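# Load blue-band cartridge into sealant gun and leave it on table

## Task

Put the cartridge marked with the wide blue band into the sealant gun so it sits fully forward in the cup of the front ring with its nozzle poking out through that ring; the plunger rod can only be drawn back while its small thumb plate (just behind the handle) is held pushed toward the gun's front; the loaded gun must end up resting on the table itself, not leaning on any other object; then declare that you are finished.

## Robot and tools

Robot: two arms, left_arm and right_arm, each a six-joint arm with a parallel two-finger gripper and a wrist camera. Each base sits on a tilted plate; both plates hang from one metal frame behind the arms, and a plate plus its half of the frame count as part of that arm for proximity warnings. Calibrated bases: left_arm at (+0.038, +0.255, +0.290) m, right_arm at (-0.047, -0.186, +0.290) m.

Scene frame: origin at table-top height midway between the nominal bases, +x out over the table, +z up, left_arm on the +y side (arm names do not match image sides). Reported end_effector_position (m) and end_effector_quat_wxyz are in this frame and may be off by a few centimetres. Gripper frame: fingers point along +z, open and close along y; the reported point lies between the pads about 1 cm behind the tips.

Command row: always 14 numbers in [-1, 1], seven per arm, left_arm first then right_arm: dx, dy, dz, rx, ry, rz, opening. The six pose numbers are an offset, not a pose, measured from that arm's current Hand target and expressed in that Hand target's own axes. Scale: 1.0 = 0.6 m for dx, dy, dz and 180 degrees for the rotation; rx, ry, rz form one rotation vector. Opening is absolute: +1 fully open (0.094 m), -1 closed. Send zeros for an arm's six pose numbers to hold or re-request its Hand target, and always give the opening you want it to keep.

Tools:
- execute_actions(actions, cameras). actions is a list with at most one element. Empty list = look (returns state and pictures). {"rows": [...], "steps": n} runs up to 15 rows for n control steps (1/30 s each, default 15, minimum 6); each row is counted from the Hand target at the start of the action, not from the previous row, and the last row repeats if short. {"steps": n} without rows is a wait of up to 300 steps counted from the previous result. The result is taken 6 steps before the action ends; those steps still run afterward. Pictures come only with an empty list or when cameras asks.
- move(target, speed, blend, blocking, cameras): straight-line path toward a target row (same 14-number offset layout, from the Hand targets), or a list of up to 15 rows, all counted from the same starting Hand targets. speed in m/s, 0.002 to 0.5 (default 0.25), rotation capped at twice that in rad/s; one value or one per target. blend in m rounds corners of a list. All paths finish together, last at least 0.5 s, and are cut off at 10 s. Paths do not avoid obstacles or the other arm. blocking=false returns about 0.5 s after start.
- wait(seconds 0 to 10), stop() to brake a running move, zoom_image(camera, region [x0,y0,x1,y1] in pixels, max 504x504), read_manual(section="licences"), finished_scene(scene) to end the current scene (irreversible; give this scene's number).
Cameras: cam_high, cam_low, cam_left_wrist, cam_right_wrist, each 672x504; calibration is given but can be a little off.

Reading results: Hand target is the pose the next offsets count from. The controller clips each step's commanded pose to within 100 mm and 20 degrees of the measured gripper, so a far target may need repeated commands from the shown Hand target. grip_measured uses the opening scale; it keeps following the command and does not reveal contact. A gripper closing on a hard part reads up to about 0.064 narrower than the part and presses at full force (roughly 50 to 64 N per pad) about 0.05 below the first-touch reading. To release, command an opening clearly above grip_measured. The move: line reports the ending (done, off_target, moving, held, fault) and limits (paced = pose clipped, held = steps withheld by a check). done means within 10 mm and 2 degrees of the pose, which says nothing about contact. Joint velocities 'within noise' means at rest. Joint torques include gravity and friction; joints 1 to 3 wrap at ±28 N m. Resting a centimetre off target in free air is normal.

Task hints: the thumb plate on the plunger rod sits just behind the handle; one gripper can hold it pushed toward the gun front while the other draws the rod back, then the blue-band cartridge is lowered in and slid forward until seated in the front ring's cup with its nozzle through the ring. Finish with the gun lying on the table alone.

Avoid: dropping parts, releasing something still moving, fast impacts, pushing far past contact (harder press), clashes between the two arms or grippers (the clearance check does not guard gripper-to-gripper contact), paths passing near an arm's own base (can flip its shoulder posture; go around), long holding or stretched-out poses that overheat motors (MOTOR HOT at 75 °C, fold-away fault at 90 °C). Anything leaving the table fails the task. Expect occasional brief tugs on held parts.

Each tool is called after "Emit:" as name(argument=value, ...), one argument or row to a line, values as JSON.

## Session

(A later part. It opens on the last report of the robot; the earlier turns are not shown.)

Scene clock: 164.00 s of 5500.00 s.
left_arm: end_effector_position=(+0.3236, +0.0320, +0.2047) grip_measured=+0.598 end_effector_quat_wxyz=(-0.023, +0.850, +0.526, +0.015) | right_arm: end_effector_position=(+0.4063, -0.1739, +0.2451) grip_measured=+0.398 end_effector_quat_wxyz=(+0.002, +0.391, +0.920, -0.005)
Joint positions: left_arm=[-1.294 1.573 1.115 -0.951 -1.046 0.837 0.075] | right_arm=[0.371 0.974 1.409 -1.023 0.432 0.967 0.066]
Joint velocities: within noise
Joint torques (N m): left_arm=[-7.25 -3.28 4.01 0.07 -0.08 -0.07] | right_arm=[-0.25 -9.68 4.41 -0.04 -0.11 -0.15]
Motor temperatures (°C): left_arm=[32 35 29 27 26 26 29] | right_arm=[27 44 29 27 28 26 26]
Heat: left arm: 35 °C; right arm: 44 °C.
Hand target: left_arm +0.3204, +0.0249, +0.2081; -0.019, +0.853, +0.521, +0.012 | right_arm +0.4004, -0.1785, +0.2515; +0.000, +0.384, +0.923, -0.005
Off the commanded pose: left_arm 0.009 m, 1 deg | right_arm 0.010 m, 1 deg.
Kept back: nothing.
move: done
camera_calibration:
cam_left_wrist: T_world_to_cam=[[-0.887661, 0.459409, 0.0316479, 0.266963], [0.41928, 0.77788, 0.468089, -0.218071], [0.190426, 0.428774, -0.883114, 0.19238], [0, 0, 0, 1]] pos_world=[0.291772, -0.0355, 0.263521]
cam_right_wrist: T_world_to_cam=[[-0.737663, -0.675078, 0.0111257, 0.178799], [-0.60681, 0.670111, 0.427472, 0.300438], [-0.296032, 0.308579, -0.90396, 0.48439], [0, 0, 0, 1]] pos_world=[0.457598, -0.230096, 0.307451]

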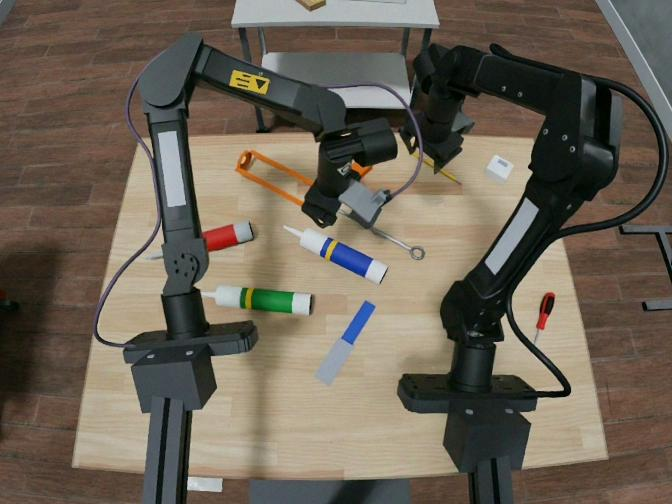

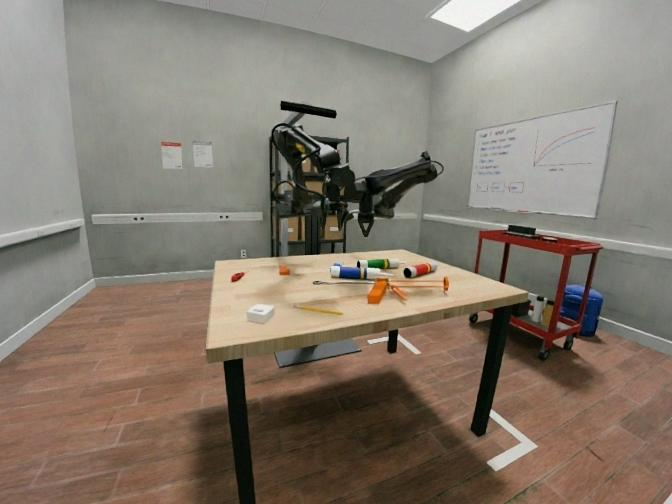

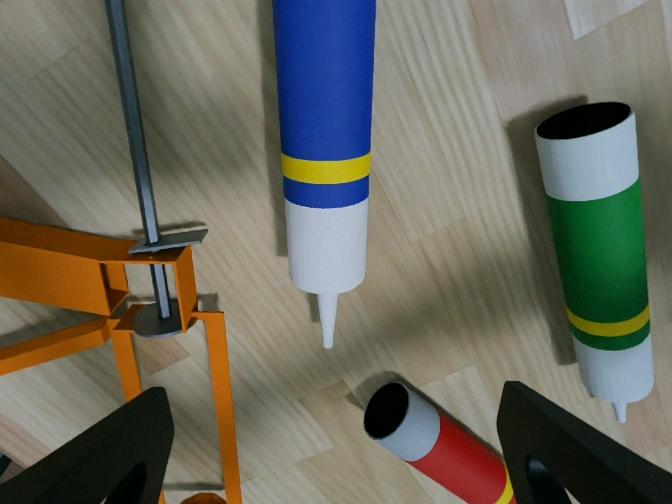

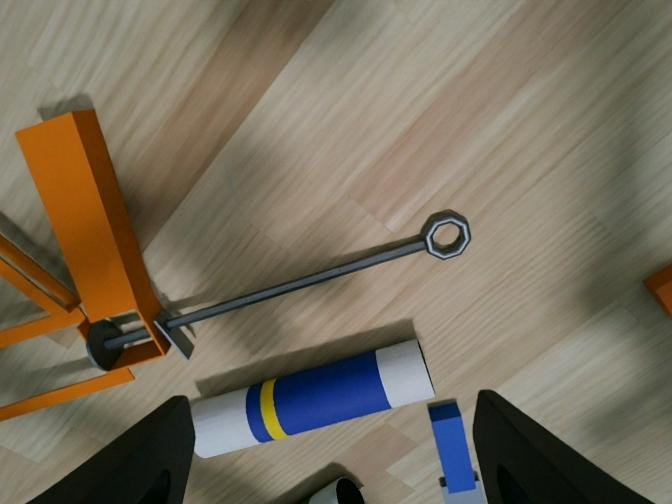

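Emit:
move(
  target=[-0.033,0.0023,0.197,0,0,0,0.6,0,0,0,0,0,0,0.4],
  cameras=["cam_left_wrist"],
)

Scene clock: 166.10 s of 5500.00 s.
left_arm: end_effector_position=(+0.3207, +0.0152, +0.0945) grip_measured=+0.598 end_effector_quat_wxyz=(-0.019, +0.849, +0.528, +0.024) | right_arm: end_effector_position=(+0.4062, -0.1734, +0.2451) grip_measured=+0.398 end_effector_quat_wxyz=(+0.001, +0.391, +0.920, -0.004)
Joint positions: left_arm=[-1.018 1.733 0.974 -0.227 -0.96 1.324 0.075] | right_arm=[0.371 0.974 1.409 -1.023 0.429 0.966 0.066]
Joint velocities: within noise
Joint torques (N m): left_arm=[-5.68 -5.74 1.03 0.37 0.18 0.03] | right_arm=[-0.24 -9.66 4.41 -0.03 -0.09 -0.14]
Motor temperatures (°C): left_arm=[32 35 29 27 26 26 29] | right_arm=[27 45 29 27 28 26 26]
Heat: left arm: 35 °C; right arm: 45 °C.
Hand target: left_arm +0.3128, +0.0120, +0.0892; -0.019, +0.853, +0.521, +0.012 | right_arm +0.4004, -0.1786, +0.2515; +0.000, +0.384, +0.923, -0.005
Off the commanded pose: left_arm 0.010 m, 2 deg | right_arm 0.010 m, 1 deg.
Kept back: nothing.
move: done
camera_calibration:
cam_left_wrist: T_world_to_cam=[[-0.890349, 0.454979, 0.0164875, 0.277991], [0.406644, 0.778433, 0.478209, -0.149068], [0.204741, 0.432478, -0.878091, 0.0977187], [0, 0, 0, 1]] pos_world=[0.28812, -0.0527017, 0.152508]
Images, in order (width x height): cam_left_wrist 672x504.

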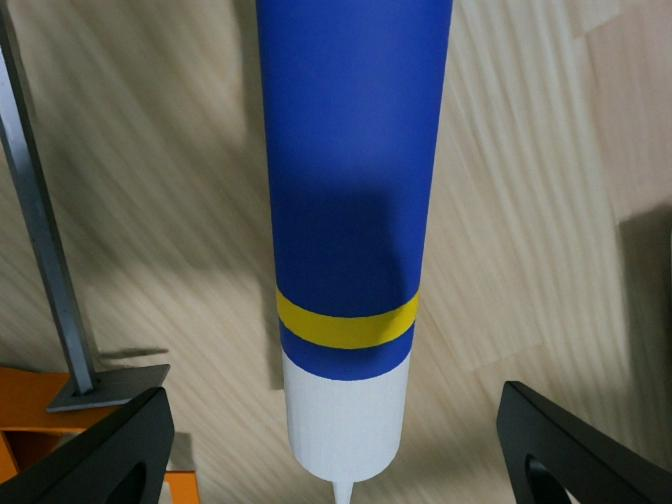

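Emit:
move(
  target=[-0.010,-0.005,0.093,0,0,0,0.6,0,0,0,0,0,0,0.4],
  speed=0.12,
  cameras=["cam_left_wrist"],
)

Scene clock: 167.73 s of 5500.00 s.
left_arm: end_effector_position=(+0.3159, +0.0156, +0.0392) grip_measured=+0.598 end_effector_quat_wxyz=(-0.021, +0.848, +0.529, +0.024) | right_arm: end_effector_position=(+0.4062, -0.1734, +0.2451) grip_measured=+0.398 end_effector_quat_wxyz=(+0.001, +0.391, +0.920, -0.004)
Joint positions: left_arm=[-0.896 1.864 0.965 0.037 -0.888 1.481 0.075] | right_arm=[0.371 0.974 1.409 -1.023 0.429 0.966 0.066]
Joint velocities: within noise
Joint torques (N m): left_arm=[-6.08 -5.65 0.94 0.37 0.18 0.07] | right_arm=[-0.25 -9.68 4.41 -0.03 -0.09 -0.14]
Motor temperatures (°C): left_arm=[33 35 29 27 26 26 29] | right_arm=[27 45 29 27 28 26 26]
Heat: left arm: 35 °C; right arm: 45 °C.
Hand target: left_arm +0.3074, +0.0105, +0.0332; -0.019, +0.853, +0.521, +0.012 | right_arm +0.4004, -0.1786, +0.2515; +0.000, +0.384, +0.923, -0.005
Off the commanded pose: left_arm 0.011 m, 2 deg | right_arm 0.010 m, 1 deg.
Kept back: nothing.
move: off_target (left_arm)
camera_calibration:
cam_left_wrist: T_world_to_cam=[[-0.890972, 0.453655, 0.0191359, 0.274515], [0.406217, 0.777557, 0.479993, -0.120914], [0.202872, 0.435434, -0.877063, 0.0505058], [0, 0, 0, 1]] pos_world=[0.283456, -0.0525091, 0.0970818]
Images, in order (width x height): cam_left_wrist 672x504.

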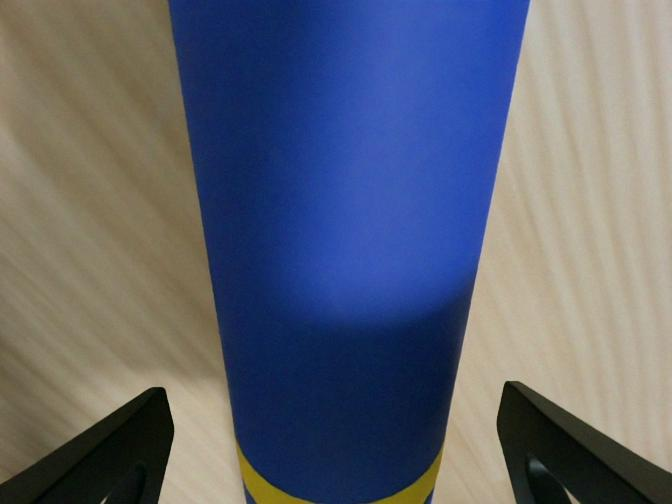

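Emit:
move(
  target=[0,0,0,0,0,0,-0.2,0,0,0,0,0,0,0.4],
  speed=0.12,
  cameras=["cam_left_wrist"],
)

Scene clock: 168.67 s of 5500.00 s.
left_arm: end_effector_position=(+0.3152, +0.0157, +0.0392) grip_measured=-0.046 end_effector_quat_wxyz=(-0.021, +0.851, +0.524, +0.023) | right_arm: end_effector_position=(+0.4058, -0.1735, +0.2451) grip_measured=+0.398 end_effector_quat_wxyz=(+0.000, +0.391, +0.921, -0.005)
Joint positions: left_arm=[-0.896 1.864 0.963 0.037 -0.886 1.49 0.045] | right_arm=[0.371 0.974 1.409 -1.025 0.429 0.966 0.066]
Joint velocities: within noise
Joint torques (N m): left_arm=[-6.06 -5.64 1.06 0.39 0.17 0.06] | right_arm=[-0.24 -9.68 4.42 -0.03 -0.09 -0.14]
Motor temperatures (°C): left_arm=[33 35 29 27 26 26 29] | right_arm=[27 45 29 27 28 26 26]
Heat: left arm: 35 °C; right arm: 45 °C.
Hand target: left_arm +0.3073, +0.0105, +0.0332; -0.019, +0.853, +0.521, +0.012 | right_arm +0.4004, -0.1786, +0.2515; +0.000, +0.384, +0.923, -0.005
Off the commanded pose: left_arm 0.011 m, 1 deg | right_arm 0.010 m, 1 deg.
Kept back: nothing.
move: off_target (left_arm)
camera_calibration:
cam_left_wrist: T_world_to_cam=[[-0.886215, 0.462805, 0.0208442, 0.272127], [0.415268, 0.773632, 0.478587, -0.123371], [0.205367, 0.432787, -0.877793, 0.049861], [0, 0, 0, 1]] pos_world=[0.282155, -0.0520769, 0.0971392]
Images, in order (width x height): cam_left_wrist 672x504.

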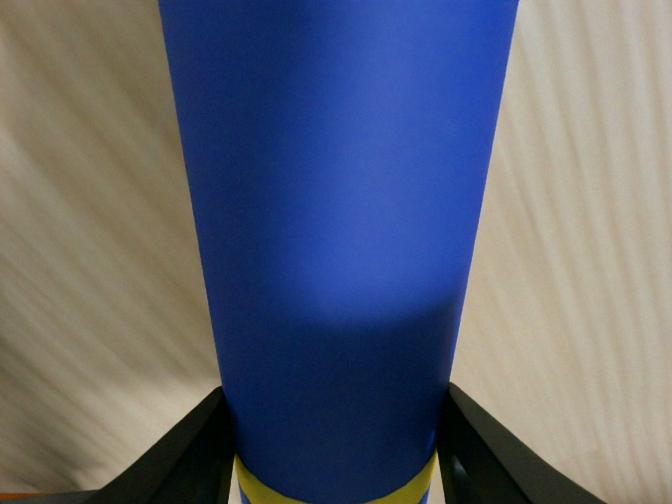

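Emit:
move(
  target=[0,0,-0.18,0,0,0,-0.2,0,0,0,0,0,0,0.4],
  speed=0.15,
)

Scene clock: 170.37 s of 5500.00 s.
left_arm: end_effector_position=(+0.3045, +0.0111, +0.1335) grip_measured=-0.198 end_effector_quat_wxyz=(-0.029, +0.855, +0.517, +0.014) | right_arm: end_effector_position=(+0.4058, -0.1735, +0.2451) grip_measured=+0.398 end_effector_quat_wxyz=(+0.000, +0.391, +0.921, -0.005)
Joint positions: left_arm=[-1.141 1.708 1.014 -0.494 -1.003 1.123 0.038] | right_arm=[0.371 0.974 1.409 -1.025 0.429 0.966 0.066]
Joint velocities: within noise
Joint torques (N m): left_arm=[-7.94 -7.23 3.14 0.07 -0.08 -0.1] | right_arm=[-0.25 -9.68 4.41 -0.03 -0.09 -0.14]
Motor temperatures (°C): left_arm=[33 36 29 27 26 26 29] | right_arm=[27 45 30 27 28 26 26]
Heat: left arm: 36 °C; right arm: 45 °C.
Hand target: left_arm +0.3073, +0.0056, +0.1412; -0.019, +0.853, +0.521, +0.012 | right_arm +0.4004, -0.1786, +0.2515; +0.000, +0.384, +0.923, -0.005
Off the commanded pose: left_arm 0.010 m, 1 deg | right_arm 0.010 m, 1 deg.
Kept back: nothing.
move: done
camera_calibration:
cam_left_wrist: T_world_to_cam=[[-0.877885, 0.476912, 0.0432674, 0.257164], [0.438694, 0.764715, 0.471974, -0.166758], [0.192003, 0.43332, -0.88055, 0.141224], [0, 0, 0, 1]] pos_world=[0.271801, -0.0563173, 0.191934]
cam_right_wrist: T_world_to_cam=[[-0.736319, -0.676547, 0.0108727, 0.177993], [-0.607292, 0.66786, 0.4303, 0.299039], [-0.29838, 0.310235, -0.90262, 0.485034], [0, 0, 0, 1]] pos_world=[0.457388, -0.22977, 0.30719]

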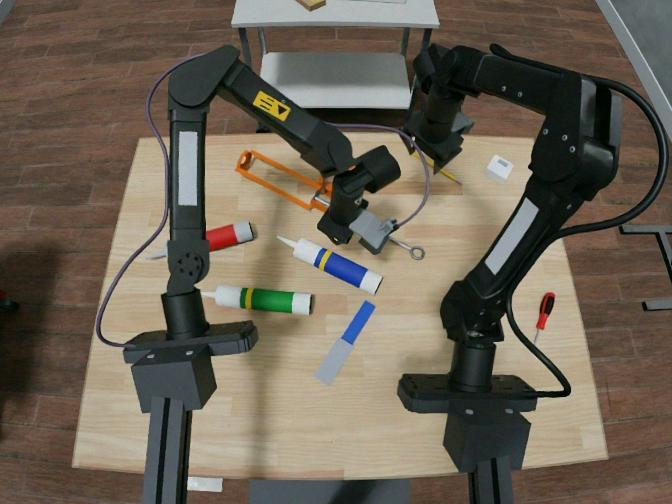

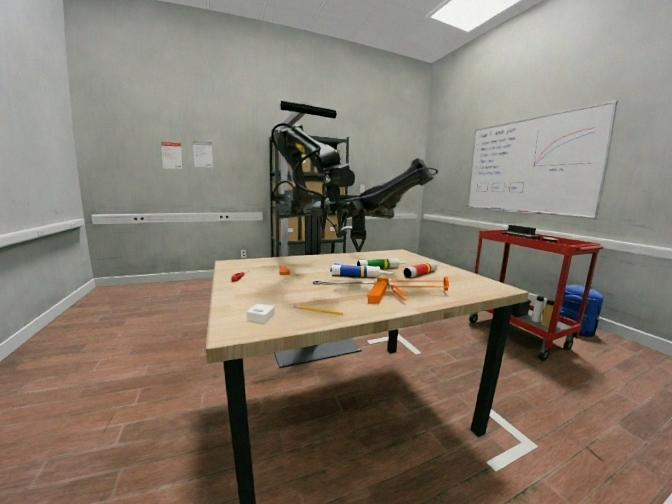

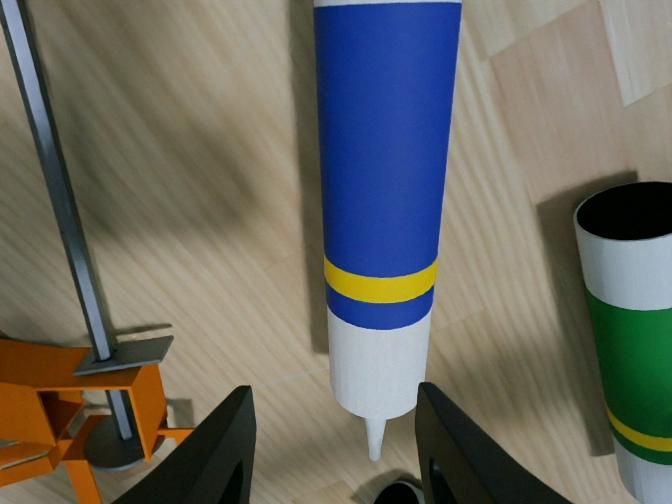

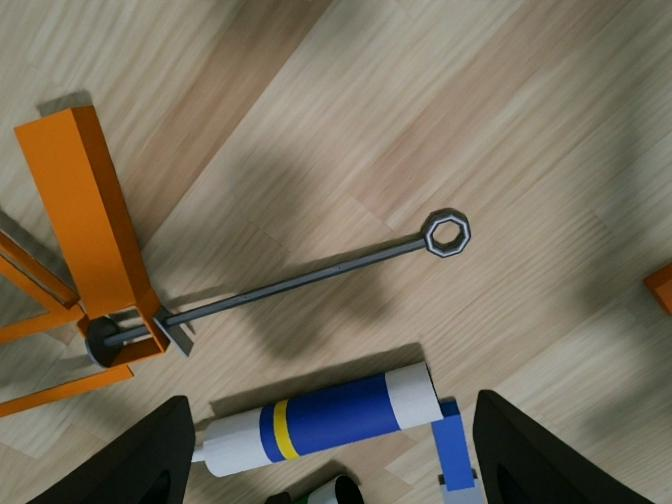

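Emit:
move(
  target=[
    [0.0082,-0.0403,0.0853,0,0,0,0.6,0,0,0,0,0,0,0.4],
    [0.0043,-0.0477,0.1937,0,0,0,0.6,0,0,0,0,0,0,0.4],
  ],
  speed=[0.2,0.12],
  cameras=["cam_left_wrist"],
)

Scene clock: 172.53 s of 5500.00 s.
left_arm: end_effector_position=(+0.2930, +0.0296, +0.0313) grip_measured=+0.598 end_effector_quat_wxyz=(-0.019, +0.848, +0.530, +0.024) | right_arm: end_effector_position=(+0.4058, -0.1735, +0.2451) grip_measured=+0.398 end_effector_quat_wxyz=(+0.000, +0.391, +0.921, -0.005)
Joint positions: left_arm=[-0.877 1.869 0.852 0.176 -0.874 1.504 0.075] | right_arm=[0.371 0.974 1.409 -1.025 0.429 0.966 0.066]
Joint velocities: within noise
Joint torques (N m): left_arm=[-5.72 -5.22 0.08 0.39 0.2 0.07] | right_arm=[-0.24 -9.69 4.41 -0.03 -0.09 -0.14]
Motor temperatures (°C): left_arm=[33 36 29 27 26 26 29] | right_arm=[27 45 30 27 28 26 26]
Heat: left arm: 36 °C; right arm: 45 °C.
Hand target: left_arm +0.2831, +0.0263, +0.0257; -0.019, +0.853, +0.521, +0.012 | right_arm +0.4004, -0.1786, +0.2515; +0.000, +0.384, +0.923, -0.005
Off the commanded pose: left_arm 0.012 m, 2 deg | right_arm 0.010 m, 1 deg.
Kept back: nothing.
move: off_target (left_arm)
camera_calibration:
cam_left_wrist: T_world_to_cam=[[-0.89232, 0.451101, 0.0164861, 0.248455], [0.403062, 0.779787, 0.479034, -0.117865], [0.203237, 0.434097, -0.877642, 0.0420551], [0, 0, 0, 1]] pos_world=[0.260662, -0.0384249, 0.0892747]
Images, in order (width x height): cam_left_wrist 672x504.

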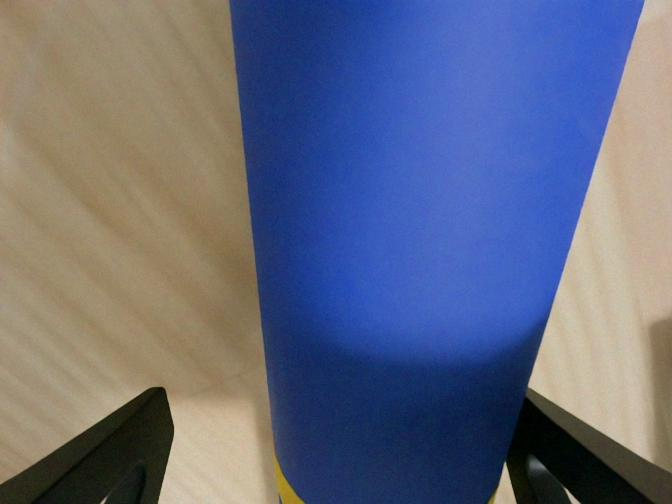

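Emit:
move(
  target=[0,-0.014,0,0,0,0,0.6,0,0,0,0,0,0,0.4],
  speed=0.12,
  cameras=["cam_left_wrist"],
)

Scene clock: 173.50 s of 5500.00 s.
left_arm: end_effector_position=(+0.2853, +0.0337, +0.0312) grip_measured=+0.598 end_effector_quat_wxyz=(-0.020, +0.848, +0.528, +0.024) | right_arm: end_effector_position=(+0.4058, -0.1735, +0.2451) grip_measured=+0.398 end_effector_quat_wxyz=(+0.000, +0.391, +0.921, -0.005)
Joint positions: left_arm=[-0.877 1.869 0.82 0.207 -0.874 1.505 0.075] | right_arm=[0.371 0.974 1.409 -1.025 0.429 0.966 0.066]
Joint velocities: within noise
Joint torques (N m): left_arm=[-5.7 -5.03 -0.06 0.39 0.17 0.05] | right_arm=[-0.25 -9.68 4.42 -0.03 -0.09 -0.14]
Motor temperatures (°C): left_arm=[33 36 29 27 26 26 29] | right_arm=[27 45 30 27 28 26 26]
Heat: left arm: 36 °C; right arm: 45 °C.
Hand target: left_arm +0.2757, +0.0301, +0.0259; -0.019, +0.853, +0.521, +0.012 | right_arm +0.4004, -0.1786, +0.2515; +0.000, +0.384, +0.923, -0.005
Off the commanded pose: left_arm 0.012 m, 2 deg | right_arm 0.010 m, 1 deg.
Kept back: nothing.
move: off_target (left_arm)
camera_calibration:
cam_left_wrist: T_world_to_cam=[[-0.890905, 0.453831, 0.0180413, 0.239251], [0.406113, 0.778187, 0.479058, -0.118677], [0.203372, 0.434122, -0.877598, 0.0416607], [0, 0, 0, 1]] pos_world=[0.252873, -0.0343126, 0.089098]
Images, in order (width x height): cam_left_wrist 672x504.

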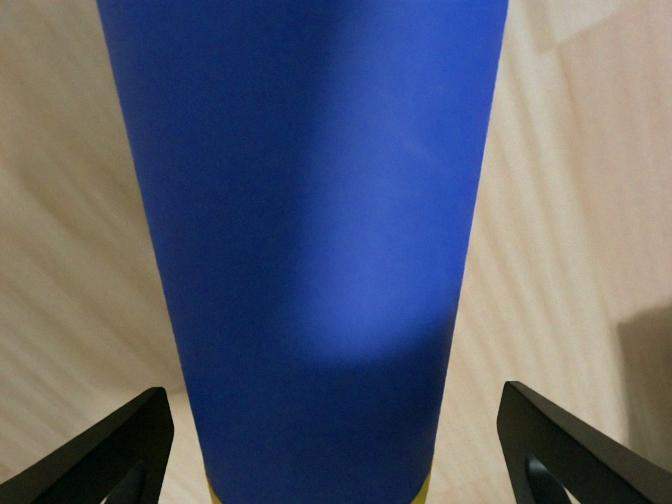

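Emit:
move(
  target=[0,0.006,0,0,0,0,-0.3,0,0,0,0,0,0,0.4],
  speed=0.12,
  cameras=["cam_left_wrist"],
)

Emit:
move(
  target=[0,0,-0.18,0,0,0,-0.3,0,0,0,0,0,0,0.4],
  speed=0.15,
)

Scene clock: 174.43 s of 5500.00 s.
left_arm: end_effector_position=(+0.2871, +0.0327, +0.0311) grip_measured=+0.010 end_effector_quat_wxyz=(-0.017, +0.850, +0.526, +0.025) | right_arm: end_effector_position=(+0.4058, -0.1735, +0.2451) grip_measured=+0.398 end_effector_quat_wxyz=(+0.000, +0.391, +0.921, -0.005)
Joint positions: left_arm=[-0.877 1.869 0.82 0.216 -0.874 1.519 0.047] | right_arm=[0.371 0.974 1.409 -1.025 0.429 0.966 0.066]
Joint velocities: within noise
Joint torques (N m): left_arm=[-5.68 -5.05 1.09 0.23 0.17 0.05] | right_arm=[-0.25 -9.68 4.42 -0.03 -0.09 -0.14]
Motor temperatures (°C): left_arm=[33 35 29 27 26 26 29] | right_arm=[27 46 30 27 28 26 26]
Heat: left arm: 35 °C; right arm: 46 °C.
Hand target: left_arm +0.2789, +0.0284, +0.0258; -0.019, +0.853, +0.521, +0.012 | right_arm +0.4004, -0.1786, +0.2515; +0.000, +0.384, +0.923, -0.005
Off the commanded pose: left_arm 0.011 m, 2 deg | right_arm 0.010 m, 1 deg.
Kept back: nothing.
move: off_target (left_arm)
camera_calibration:
cam_left_wrist: T_world_to_cam=[[-0.887996, 0.459694, 0.0120405, 0.240443], [0.408713, 0.776973, 0.478817, -0.119304], [0.210754, 0.430108, -0.877832, 0.0397412], [0, 0, 0, 1]] pos_world=[0.253898, -0.0349269, 0.089116]
Images, in order (width x height): cam_left_wrist 672x504.

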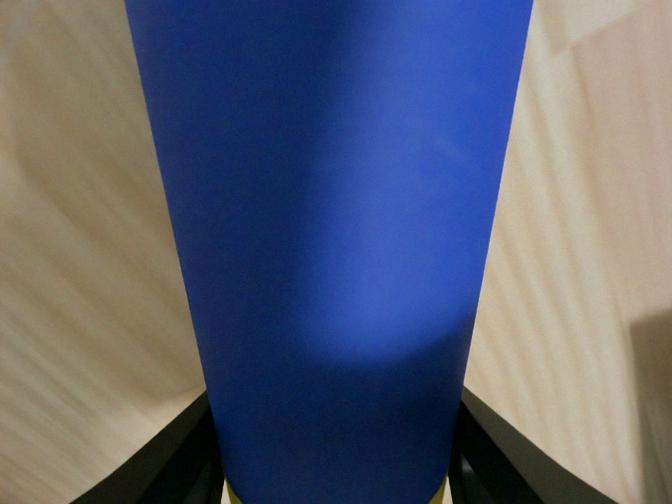

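Scene clock: 175.93 s of 5500.00 s.
left_arm: end_effector_position=(+0.2749, +0.0344, +0.1209) grip_measured=+0.013 end_effector_quat_wxyz=(-0.038, +0.851, +0.523, +0.020) | right_arm: end_effector_position=(+0.4058, -0.1735, +0.2451) grip_measured=+0.398 end_effector_quat_wxyz=(+0.000, +0.391, +0.921, -0.005)
Joint positions: left_arm=[-1.122 1.686 0.856 -0.364 -1.009 1.113 0.048] | right_arm=[0.371 0.974 1.409 -1.025 0.429 0.966 0.066]
Joint velocities: within noise
Joint torques (N m): left_arm=[-8.9 -7.86 2.91 0.03 -0.03 -0.04] | right_arm=[-0.25 -9.68 4.42 -0.03 -0.1 -0.14]
Motor temperatures (°C): left_arm=[33 36 29 27 26 26 29] | right_arm=[27 46 30 27 28 26 26]
Heat: left arm: 36 °C; right arm: 46 °C.
Hand target: left_arm +0.2787, +0.0236, +0.1337; -0.019, +0.853, +0.521, +0.012 | right_arm +0.4004, -0.1786, +0.2515; +0.000, +0.384, +0.923, -0.005
Off the commanded pose: left_arm 0.017 m, 2 deg | right_arm 0.010 m, 1 deg.
Kept back: nothing.
move: off_target (left_arm)
camera_calibration:
cam_left_wrist: T_world_to_cam=[[-0.884888, 0.46282, 0.0526285, 0.221828], [0.426923, 0.760644, 0.489038, -0.164287], [0.186305, 0.455213, -0.870673, 0.125336], [0, 0, 0, 1]] pos_world=[0.24308, -0.0347572, 0.177795]
cam_right_wrist: T_world_to_cam=[[-0.736319, -0.676547, 0.0108727, 0.177993], [-0.607292, 0.66786, 0.4303, 0.299039], [-0.29838, 0.310235, -0.90262, 0.485034], [0, 0, 0, 1]] pos_world=[0.457388, -0.22977, 0.30719]

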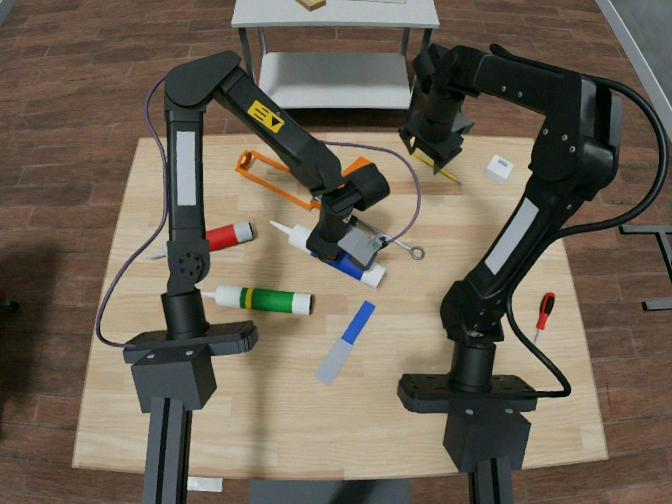

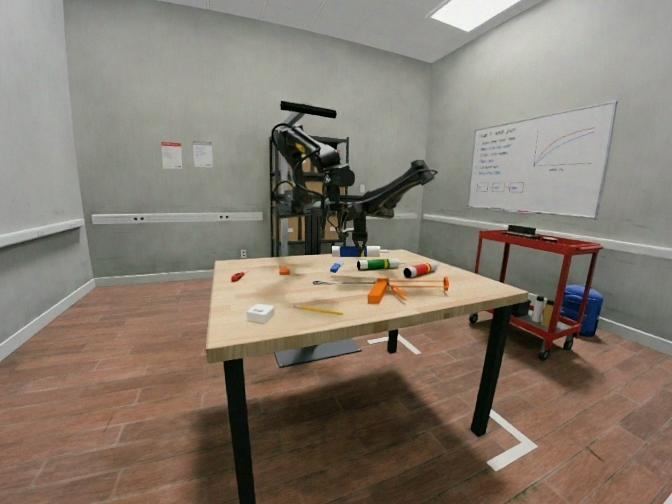

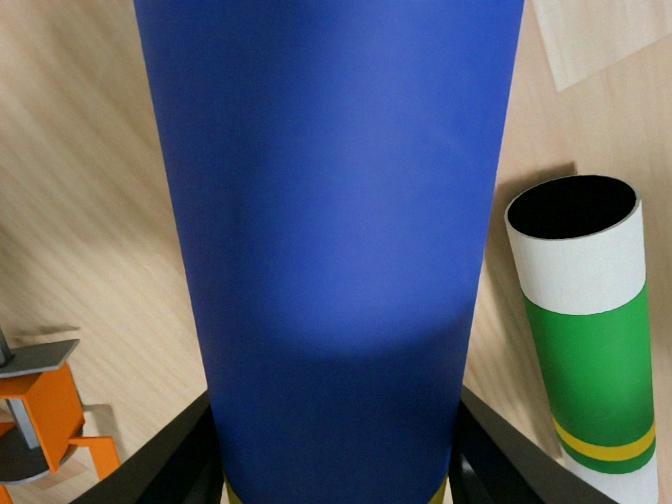

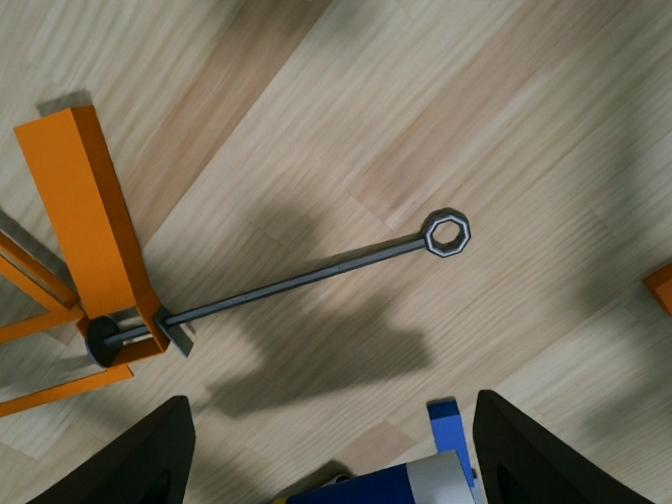

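Emit:
move(
  target=[
    [0,0,-0.117,0,0,0,-0.3,0,0,0,0,0,0,0.4],
    [0.531,0.251,-0.117,0,0,0.007,-0.3,0,0,0,0,0,0,0.4],
  ],
  speed=0.2,
  blend=0.03,
)

Scene clock: 182.23 s of 5500.00 s.
left_arm: end_effector_position=(+0.5551, +0.2411, +0.2125) grip_measured=+0.013 end_effector_quat_wxyz=(-0.030, +0.854, +0.519, +0.025) | right_arm: end_effector_position=(+0.4058, -0.1735, +0.2451) grip_measured=+0.398 end_effector_quat_wxyz=(+0.000, +0.391, +0.921, -0.005)
Joint positions: left_arm=[-0.455 1.276 1.698 -1.033 -0.569 1.889 0.048] | right_arm=[0.371 0.974 1.409 -1.025 0.429 0.966 0.066]
Joint velocities: within noise
Joint torques (N m): left_arm=[-1.88 -11.15 8.28 0.09 0.24 0.07] | right_arm=[-0.25 -9.68 4.41 -0.03 -0.09 -0.14]
Motor temperatures (°C): left_arm=[34 37 30 27 26 26 29] | right_arm=[27 46 30 27 28 26 26]
Heat: left arm: 37 °C; right arm: 46 °C.
Hand target: left_arm +0.5582, +0.2349, +0.2138; -0.019, +0.859, +0.512, +0.012 | right_arm +0.4004, -0.1786, +0.2515; +0.000, +0.384, +0.923, -0.005
Off the commanded pose: left_arm 0.007 m, 2 deg | right_arm 0.010 m, 1 deg.
Kept back: nothing.
move: done
camera_calibration:
cam_left_wrist: T_world_to_cam=[[-0.880622, 0.472538, 0.0348246, 0.368406], [0.427309, 0.760275, 0.489274, -0.486079], [0.204724, 0.445746, -0.871435, 0.0510074], [0, 0, 0, 1]] pos_world=[0.52169, 0.172731, 0.269446]
cam_right_wrist: T_world_to_cam=[[-0.736319, -0.676547, 0.0108727, 0.177993], [-0.607292, 0.66786, 0.4303, 0.299039], [-0.29838, 0.310235, -0.90262, 0.485034], [0, 0, 0, 1]] pos_world=[0.457388, -0.22977, 0.30719]

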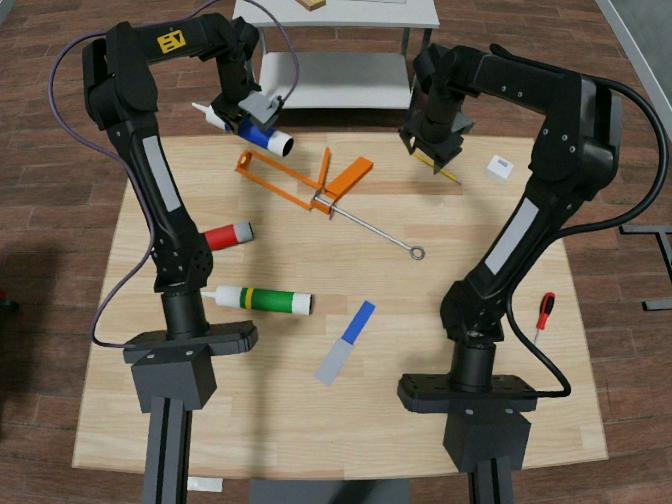

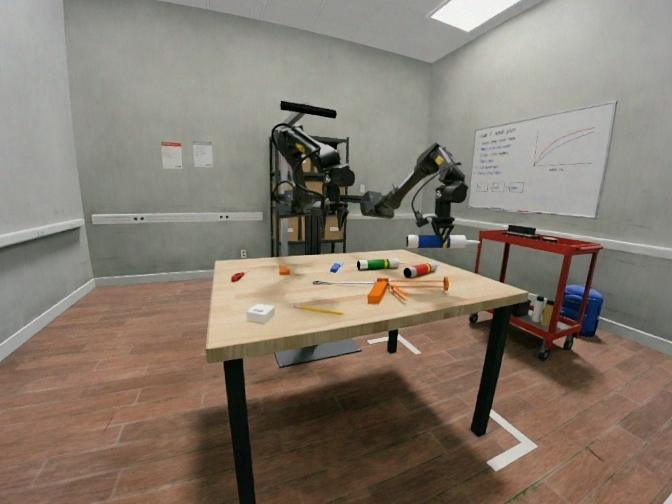

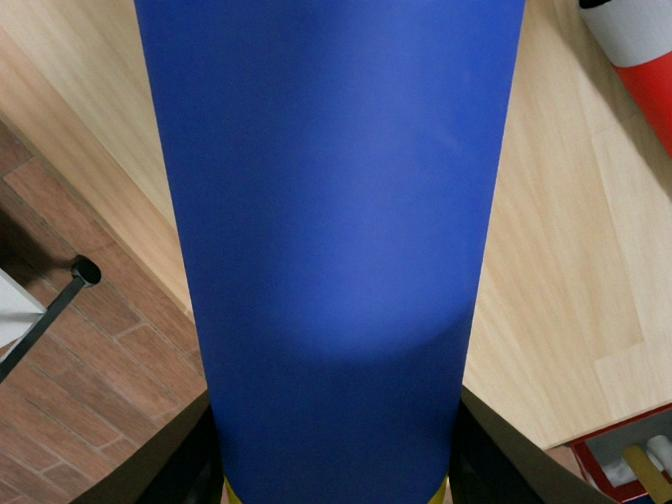

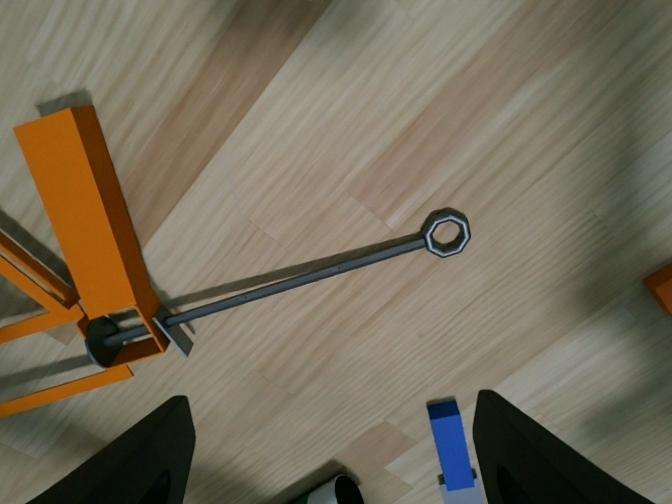

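Emit:
zoom_image(
  camera="cam_high",
  region=[220, 100, 400, 235],
)

Scaled by 2.800 from the camera's 672x504 image, which has a finer 960x720 frame.

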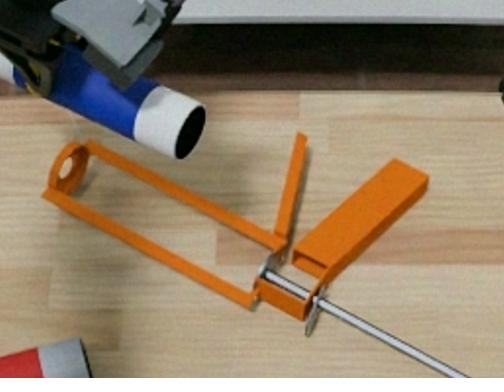

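Emit:
move(
  target=[0,0,0,0,0,0,-0.3,0.2025,0.2488,0.2408,-0.0857,0.0129,-0.0923,0.0],
  speed=0.2,
  cameras=["cam_high","cam_right_wrist","cam_low"],
)

Scene clock: 186.60 s of 5500.00 s.
left_arm: end_effector_position=(+0.5548, +0.2411, +0.2125) grip_measured=+0.013 end_effector_quat_wxyz=(-0.031, +0.855, +0.518, +0.024) | right_arm: end_effector_position=(+0.4088, -0.0047, +0.1012) grip_measured=+0.002 end_effector_quat_wxyz=(+0.021, +0.249, +0.963, +0.098)
Joint positions: left_arm=[-0.455 1.276 1.698 -1.034 -0.569 1.89 0.048] | right_arm=[0.586 1.433 1.237 -0.305 0.446 0.733 0.047]
Joint velocities: within noise
Joint torques (N m): left_arm=[-1.88 -11.15 8.28 0.1 0.25 0.06] | right_arm=[4.67 -6.99 5.26 0.79 -0.23 -0.16]
Motor temperatures (°C): left_arm=[33 38 31 27 26 26 29] | right_arm=[27 46 30 27 28 26 26]
Heat: left arm: 38 °C; right arm: 46 °C.
Hand target: left_arm +0.5582, +0.2349, +0.2138; -0.019, +0.859, +0.512, +0.012 | right_arm +0.4203, +0.0113, +0.1052; +0.032, +0.244, +0.961, +0.126
Off the commanded pose: left_arm 0.007 m, 2 deg | right_arm 0.020 m, 3 deg.
Kept back: nothing.
move: off_target (right_arm)
camera_calibration:
cam_right_wrist: T_world_to_cam=[[-0.49701, -0.845132, -0.196807, 0.218312], [-0.815727, 0.377695, 0.438105, 0.333087], [-0.295924, 0.378283, -0.877115, 0.300332], [0, 0, 0, 1]] pos_world=[0.469087, -0.0549132, 0.160464]
Images, in order (width x height): cam_high 672x504, cam_low 672x504, cam_right_wrist 672x504.

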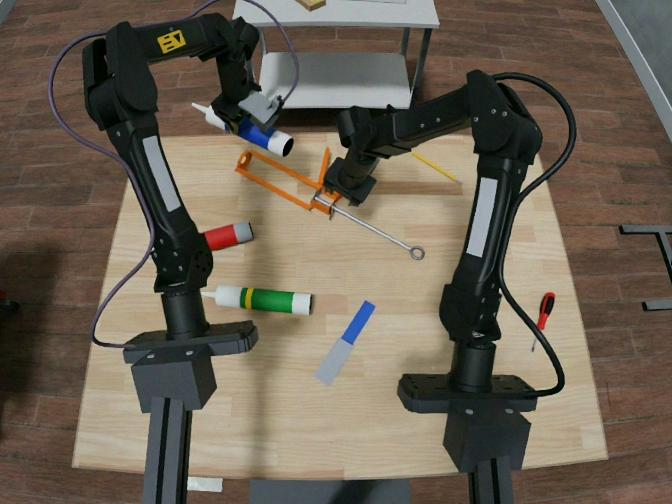

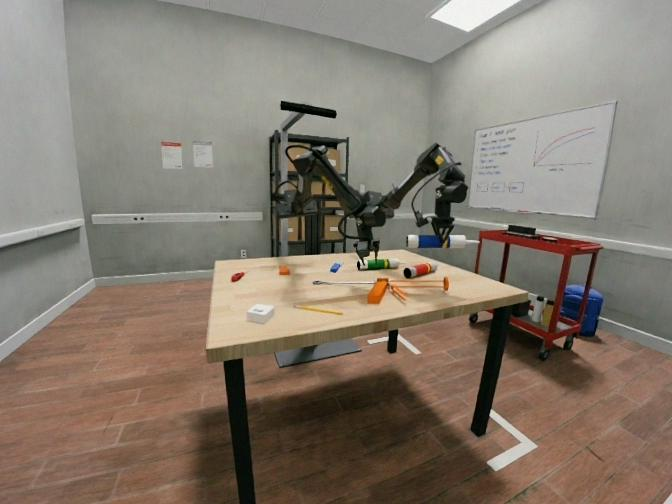

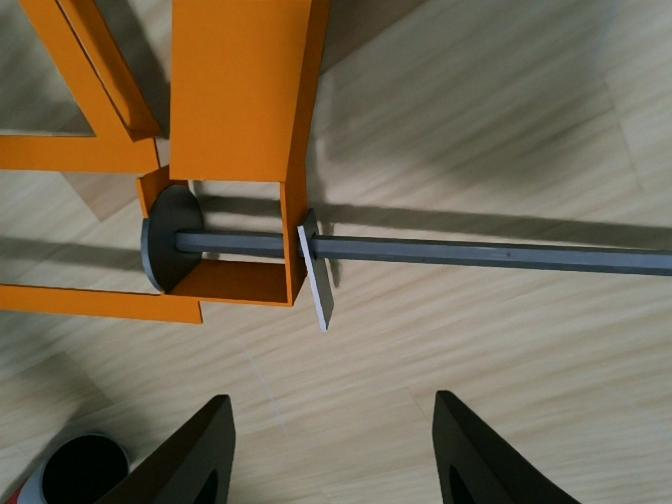

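Emit:
move(
  target=[0,0,0,0,0,0,-0.3,-0.002,0.0152,0.0597,0,0,0,0.0],
  speed=0.15,
  cameras=["cam_right_wrist"],
)

Scene clock: 188.27 s of 5500.00 s.
left_arm: end_effector_position=(+0.5548, +0.2411, +0.2125) grip_measured=+0.013 end_effector_quat_wxyz=(-0.031, +0.855, +0.518, +0.024) | right_arm: end_effector_position=(+0.4172, +0.0193, +0.0746) grip_measured=+0.002 end_effector_quat_wxyz=(+0.020, +0.244, +0.964, +0.108)
Joint positions: left_arm=[-0.455 1.276 1.698 -1.034 -0.569 1.89 0.048] | right_arm=[0.582 1.56 1.318 -0.252 0.423 0.719 0.047]
Joint velocities: within noise
Joint torques (N m): left_arm=[-1.87 -11.15 8.28 0.09 0.25 0.07] | right_arm=[3.3 -7.16 5.39 0.81 -0.24 -0.16]
Motor temperatures (°C): left_arm=[33 39 32 27 26 26 29] | right_arm=[27 46 30 27 28 26 26]
Heat: left arm: 39 °C; right arm: 46 °C.
Hand target: left_arm +0.5582, +0.2349, +0.2138; -0.019, +0.859, +0.512, +0.012 | right_arm +0.4298, +0.0267, +0.0729; +0.032, +0.244, +0.961, +0.126
Off the commanded pose: left_arm 0.007 m, 2 deg | right_arm 0.015 m, 2 deg.
Kept back: nothing.
move: off_target (right_arm)
camera_calibration:
cam_right_wrist: T_world_to_cam=[[-0.487691, -0.846052, -0.215299, 0.235076], [-0.821081, 0.36072, 0.442389, 0.3448], [-0.296621, 0.392527, -0.870597, 0.270001], [0, 0, 0, 1]] pos_world=[0.477841, -0.031473, 0.133138]
Images, in order (width x height): cam_right_wrist 672x504.

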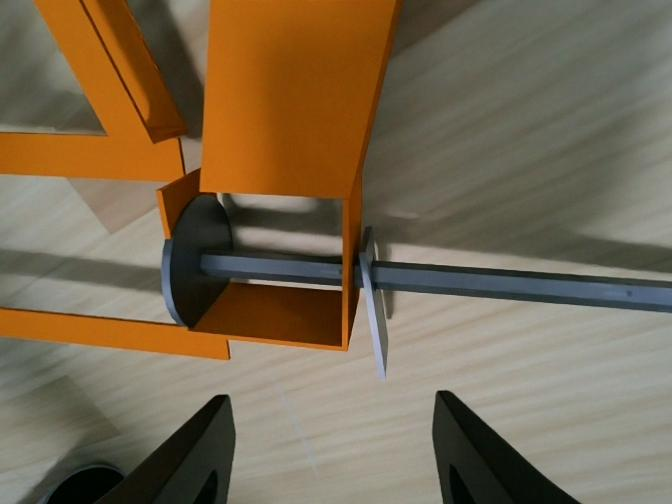

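Emit:
move(
  target=[
    [0,0,0,0,0,0,-0.3,0,-0.012,0.0,0,0,0,0.0],
    [0,0,0,0,0,0,-0.3,0,-0.012,0.0703,0,0,0,0.0],
  ],
  speed=0.12,
  cameras=["cam_right_wrist"],
)

Scene clock: 190.80 s of 5500.00 s.
left_arm: end_effector_position=(+0.5548, +0.2411, +0.2125) grip_measured=+0.013 end_effector_quat_wxyz=(-0.031, +0.855, +0.518, +0.024) | right_arm: end_effector_position=(+0.4233, +0.0217, +0.0377) grip_measured=+0.001 end_effector_quat_wxyz=(+0.023, +0.248, +0.962, +0.111)
Joint positions: left_arm=[-0.455 1.276 1.698 -1.034 -0.569 1.89 0.048] | right_arm=[0.526 1.666 1.365 -0.172 0.372 0.694 0.047]
Joint velocities: within noise
Joint torques (N m): left_arm=[-1.88 -11.14 8.29 0.1 0.25 0.07] | right_arm=[3.34 -6.58 5.19 0.87 -0.27 -0.19]
Motor temperatures (°C): left_arm=[33 39 32 27 26 26 29] | right_arm=[27 46 30 27 28 26 26]
Heat: left arm: 39 °C; right arm: 46 °C.
Hand target: left_arm +0.5582, +0.2349, +0.2138; -0.019, +0.859, +0.512, +0.012 | right_arm +0.4317, +0.0301, +0.0302; +0.032, +0.244, +0.961, +0.126
Off the commanded pose: left_arm 0.007 m, 2 deg | right_arm 0.014 m, 2 deg.
Kept back: nothing.
move: off_target (right_arm)
camera_calibration:
cam_right_wrist: T_world_to_cam=[[-0.493627, -0.841082, -0.221166, 0.234792], [-0.82079, 0.366503, 0.438155, 0.365146], [-0.287467, 0.397816, -0.871267, 0.234755], [0, 0, 0, 1]] pos_world=[0.483092, -0.0297373, 0.096471]
Images, in order (width x height): cam_right_wrist 672x504.

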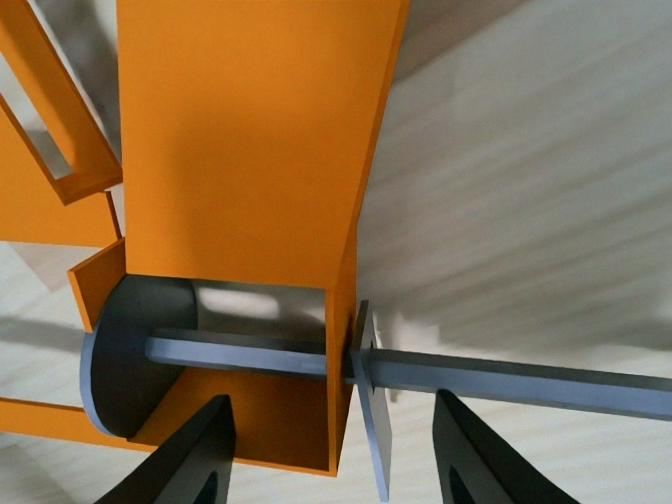

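Emit:
move(
  target=[0,0,0,0,0,0,-0.3,0,0,0,0,0,0,-0.6],
  speed=0.12,
  cameras=[],
)

Emit:
move(
  target=[0,0,0,0,0,0,-0.3,0,0,0,0,0,0,-1],
  speed=0.12,
)

Scene clock: 191.73 s of 5500.00 s.
left_arm: end_effector_position=(+0.5548, +0.2411, +0.2125) grip_measured=+0.013 end_effector_quat_wxyz=(-0.031, +0.855, +0.518, +0.024) | right_arm: end_effector_position=(+0.4242, +0.0210, +0.0360) grip_measured=-0.598 end_effector_quat_wxyz=(+0.024, +0.248, +0.962, +0.110)
Joint positions: left_arm=[-0.455 1.276 1.698 -1.034 -0.569 1.89 0.048] | right_arm=[0.522 1.67 1.366 -0.166 0.371 0.693 0.019]
Joint velocities: within noise
Joint torques (N m): left_arm=[-1.88 -11.15 8.29 0.1 0.25 0.07] | right_arm=[3.64 -6.86 5.14 0.81 -0.26 -0.17]
Motor temperatures (°C): left_arm=[32 40 32 27 26 26 29] | right_arm=[27 46 30 27 28 26 26]
Heat: left arm: 40 °C; right arm: 46 °C.
Hand target: left_arm +0.5582, +0.2349, +0.2138; -0.019, +0.859, +0.512, +0.012 | right_arm +0.4317, +0.0301, +0.0302; +0.032, +0.244, +0.961, +0.126
Off the commanded pose: left_arm 0.007 m, 2 deg | right_arm 0.013 m, 2 deg.
Kept back: nothing.
move: off_target (right_arm)
No camera images: "cameras" was empty.

Scene clock: 192.43 s of 5500.00 s.
left_arm: end_effector_position=(+0.5548, +0.2411, +0.2125) grip_measured=+0.013 end_effector_quat_wxyz=(-0.031, +0.855, +0.518, +0.024) | right_arm: end_effector_position=(+0.4253, +0.0208, +0.0359) grip_measured=-0.885 end_effector_quat_wxyz=(+0.025, +0.249, +0.962, +0.112)
Joint positions: left_arm=[-0.455 1.276 1.698 -1.034 -0.569 1.89 0.048] | right_arm=[0.52 1.671 1.368 -0.164 0.368 0.693 0.005]
Joint velocities: within noise
Joint torques (N m): left_arm=[-1.87 -11.15 8.29 0.09 0.25 0.06] | right_arm=[3.81 -6.89 5 0.79 -0.23 -0.17]
Motor temperatures (°C): left_arm=[32 40 32 27 26 26 29] | right_arm=[27 46 30 27 28 26 26]
Heat: left arm: 40 °C; right arm: 46 °C.
Hand target: left_arm +0.5582, +0.2349, +0.2138; -0.019, +0.859, +0.512, +0.012 | right_arm +0.4317, +0.0301, +0.0303; +0.032, +0.244, +0.961, +0.126
Off the commanded pose: left_arm 0.007 m, 2 deg | right_arm 0.013 m, 2 deg.
Kept back: nothing.
move: off_target (right_arm)
camera_calibration:
cam_left_wrist: T_world_to_cam=[[-0.879504, 0.474512, 0.0362143, 0.366695], [0.429731, 0.759197, 0.488827, -0.486967], [0.20446, 0.445487, -0.871629, 0.0513026], [0, 0, 0, 1]] pos_world=[0.521285, 0.172848, 0.269479]
cam_right_wrist: T_world_to_cam=[[-0.496135, -0.838838, -0.224054, 0.235719], [-0.82118, 0.369539, 0.434862, 0.368133], [-0.281982, 0.399739, -0.872178, 0.231731], [0, 0, 0, 1]] pos_world=[0.484596, -0.0309412, 0.0948381]

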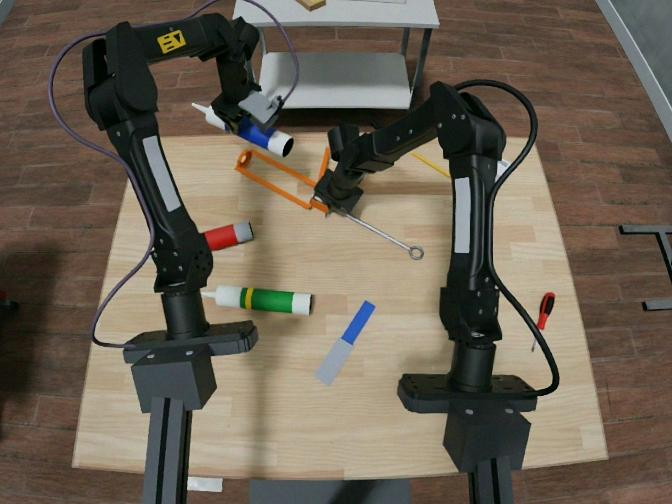

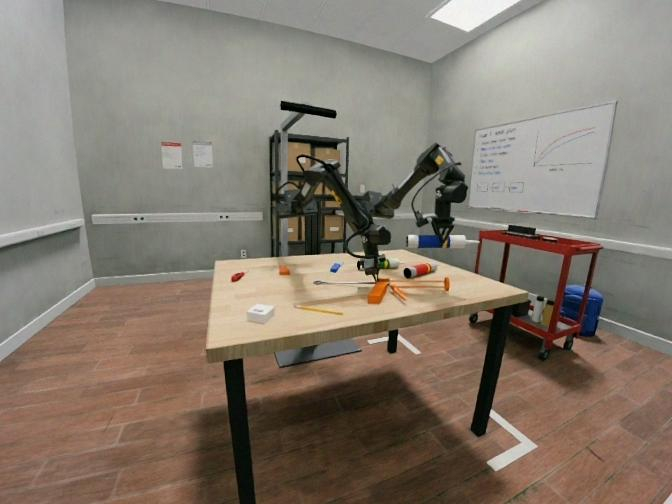

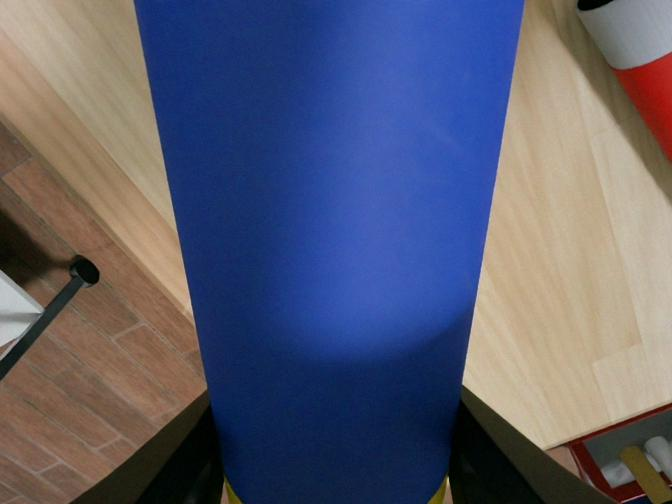

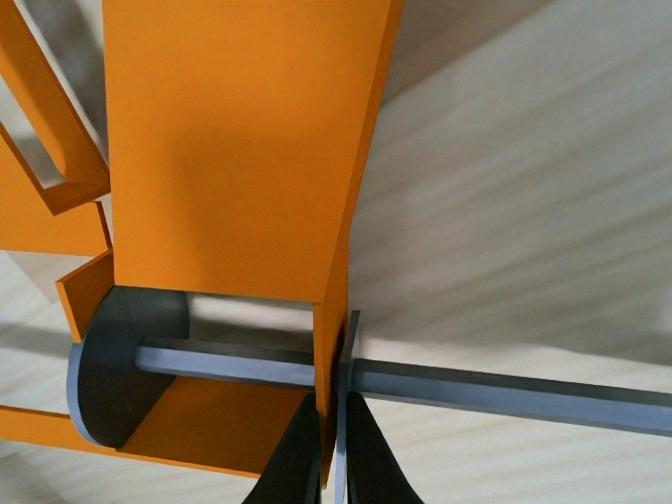

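Emit:
zoom_image(
  camera="cam_high",
  region=[180, 90, 360, 225],
)

Emit:
zoom_image(
  camera="cam_low",
  region=[350, 220, 500, 320],
)

Scaled by 2.800 from the camera's 672x504 image, which has a finer 960x720 frame.

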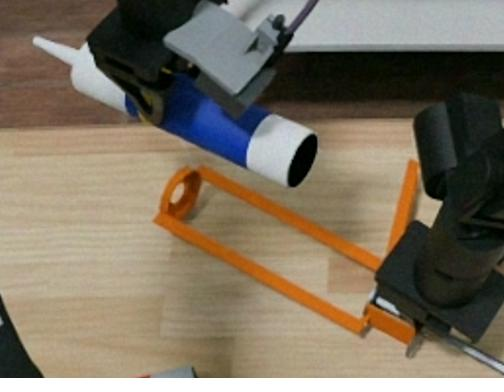

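Scaled by 3.360 from the camera's 672x504 image, which has a finer 960x720 frame.

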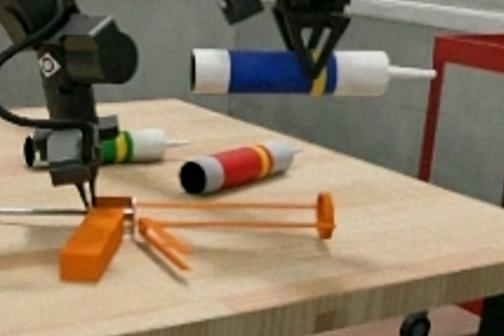

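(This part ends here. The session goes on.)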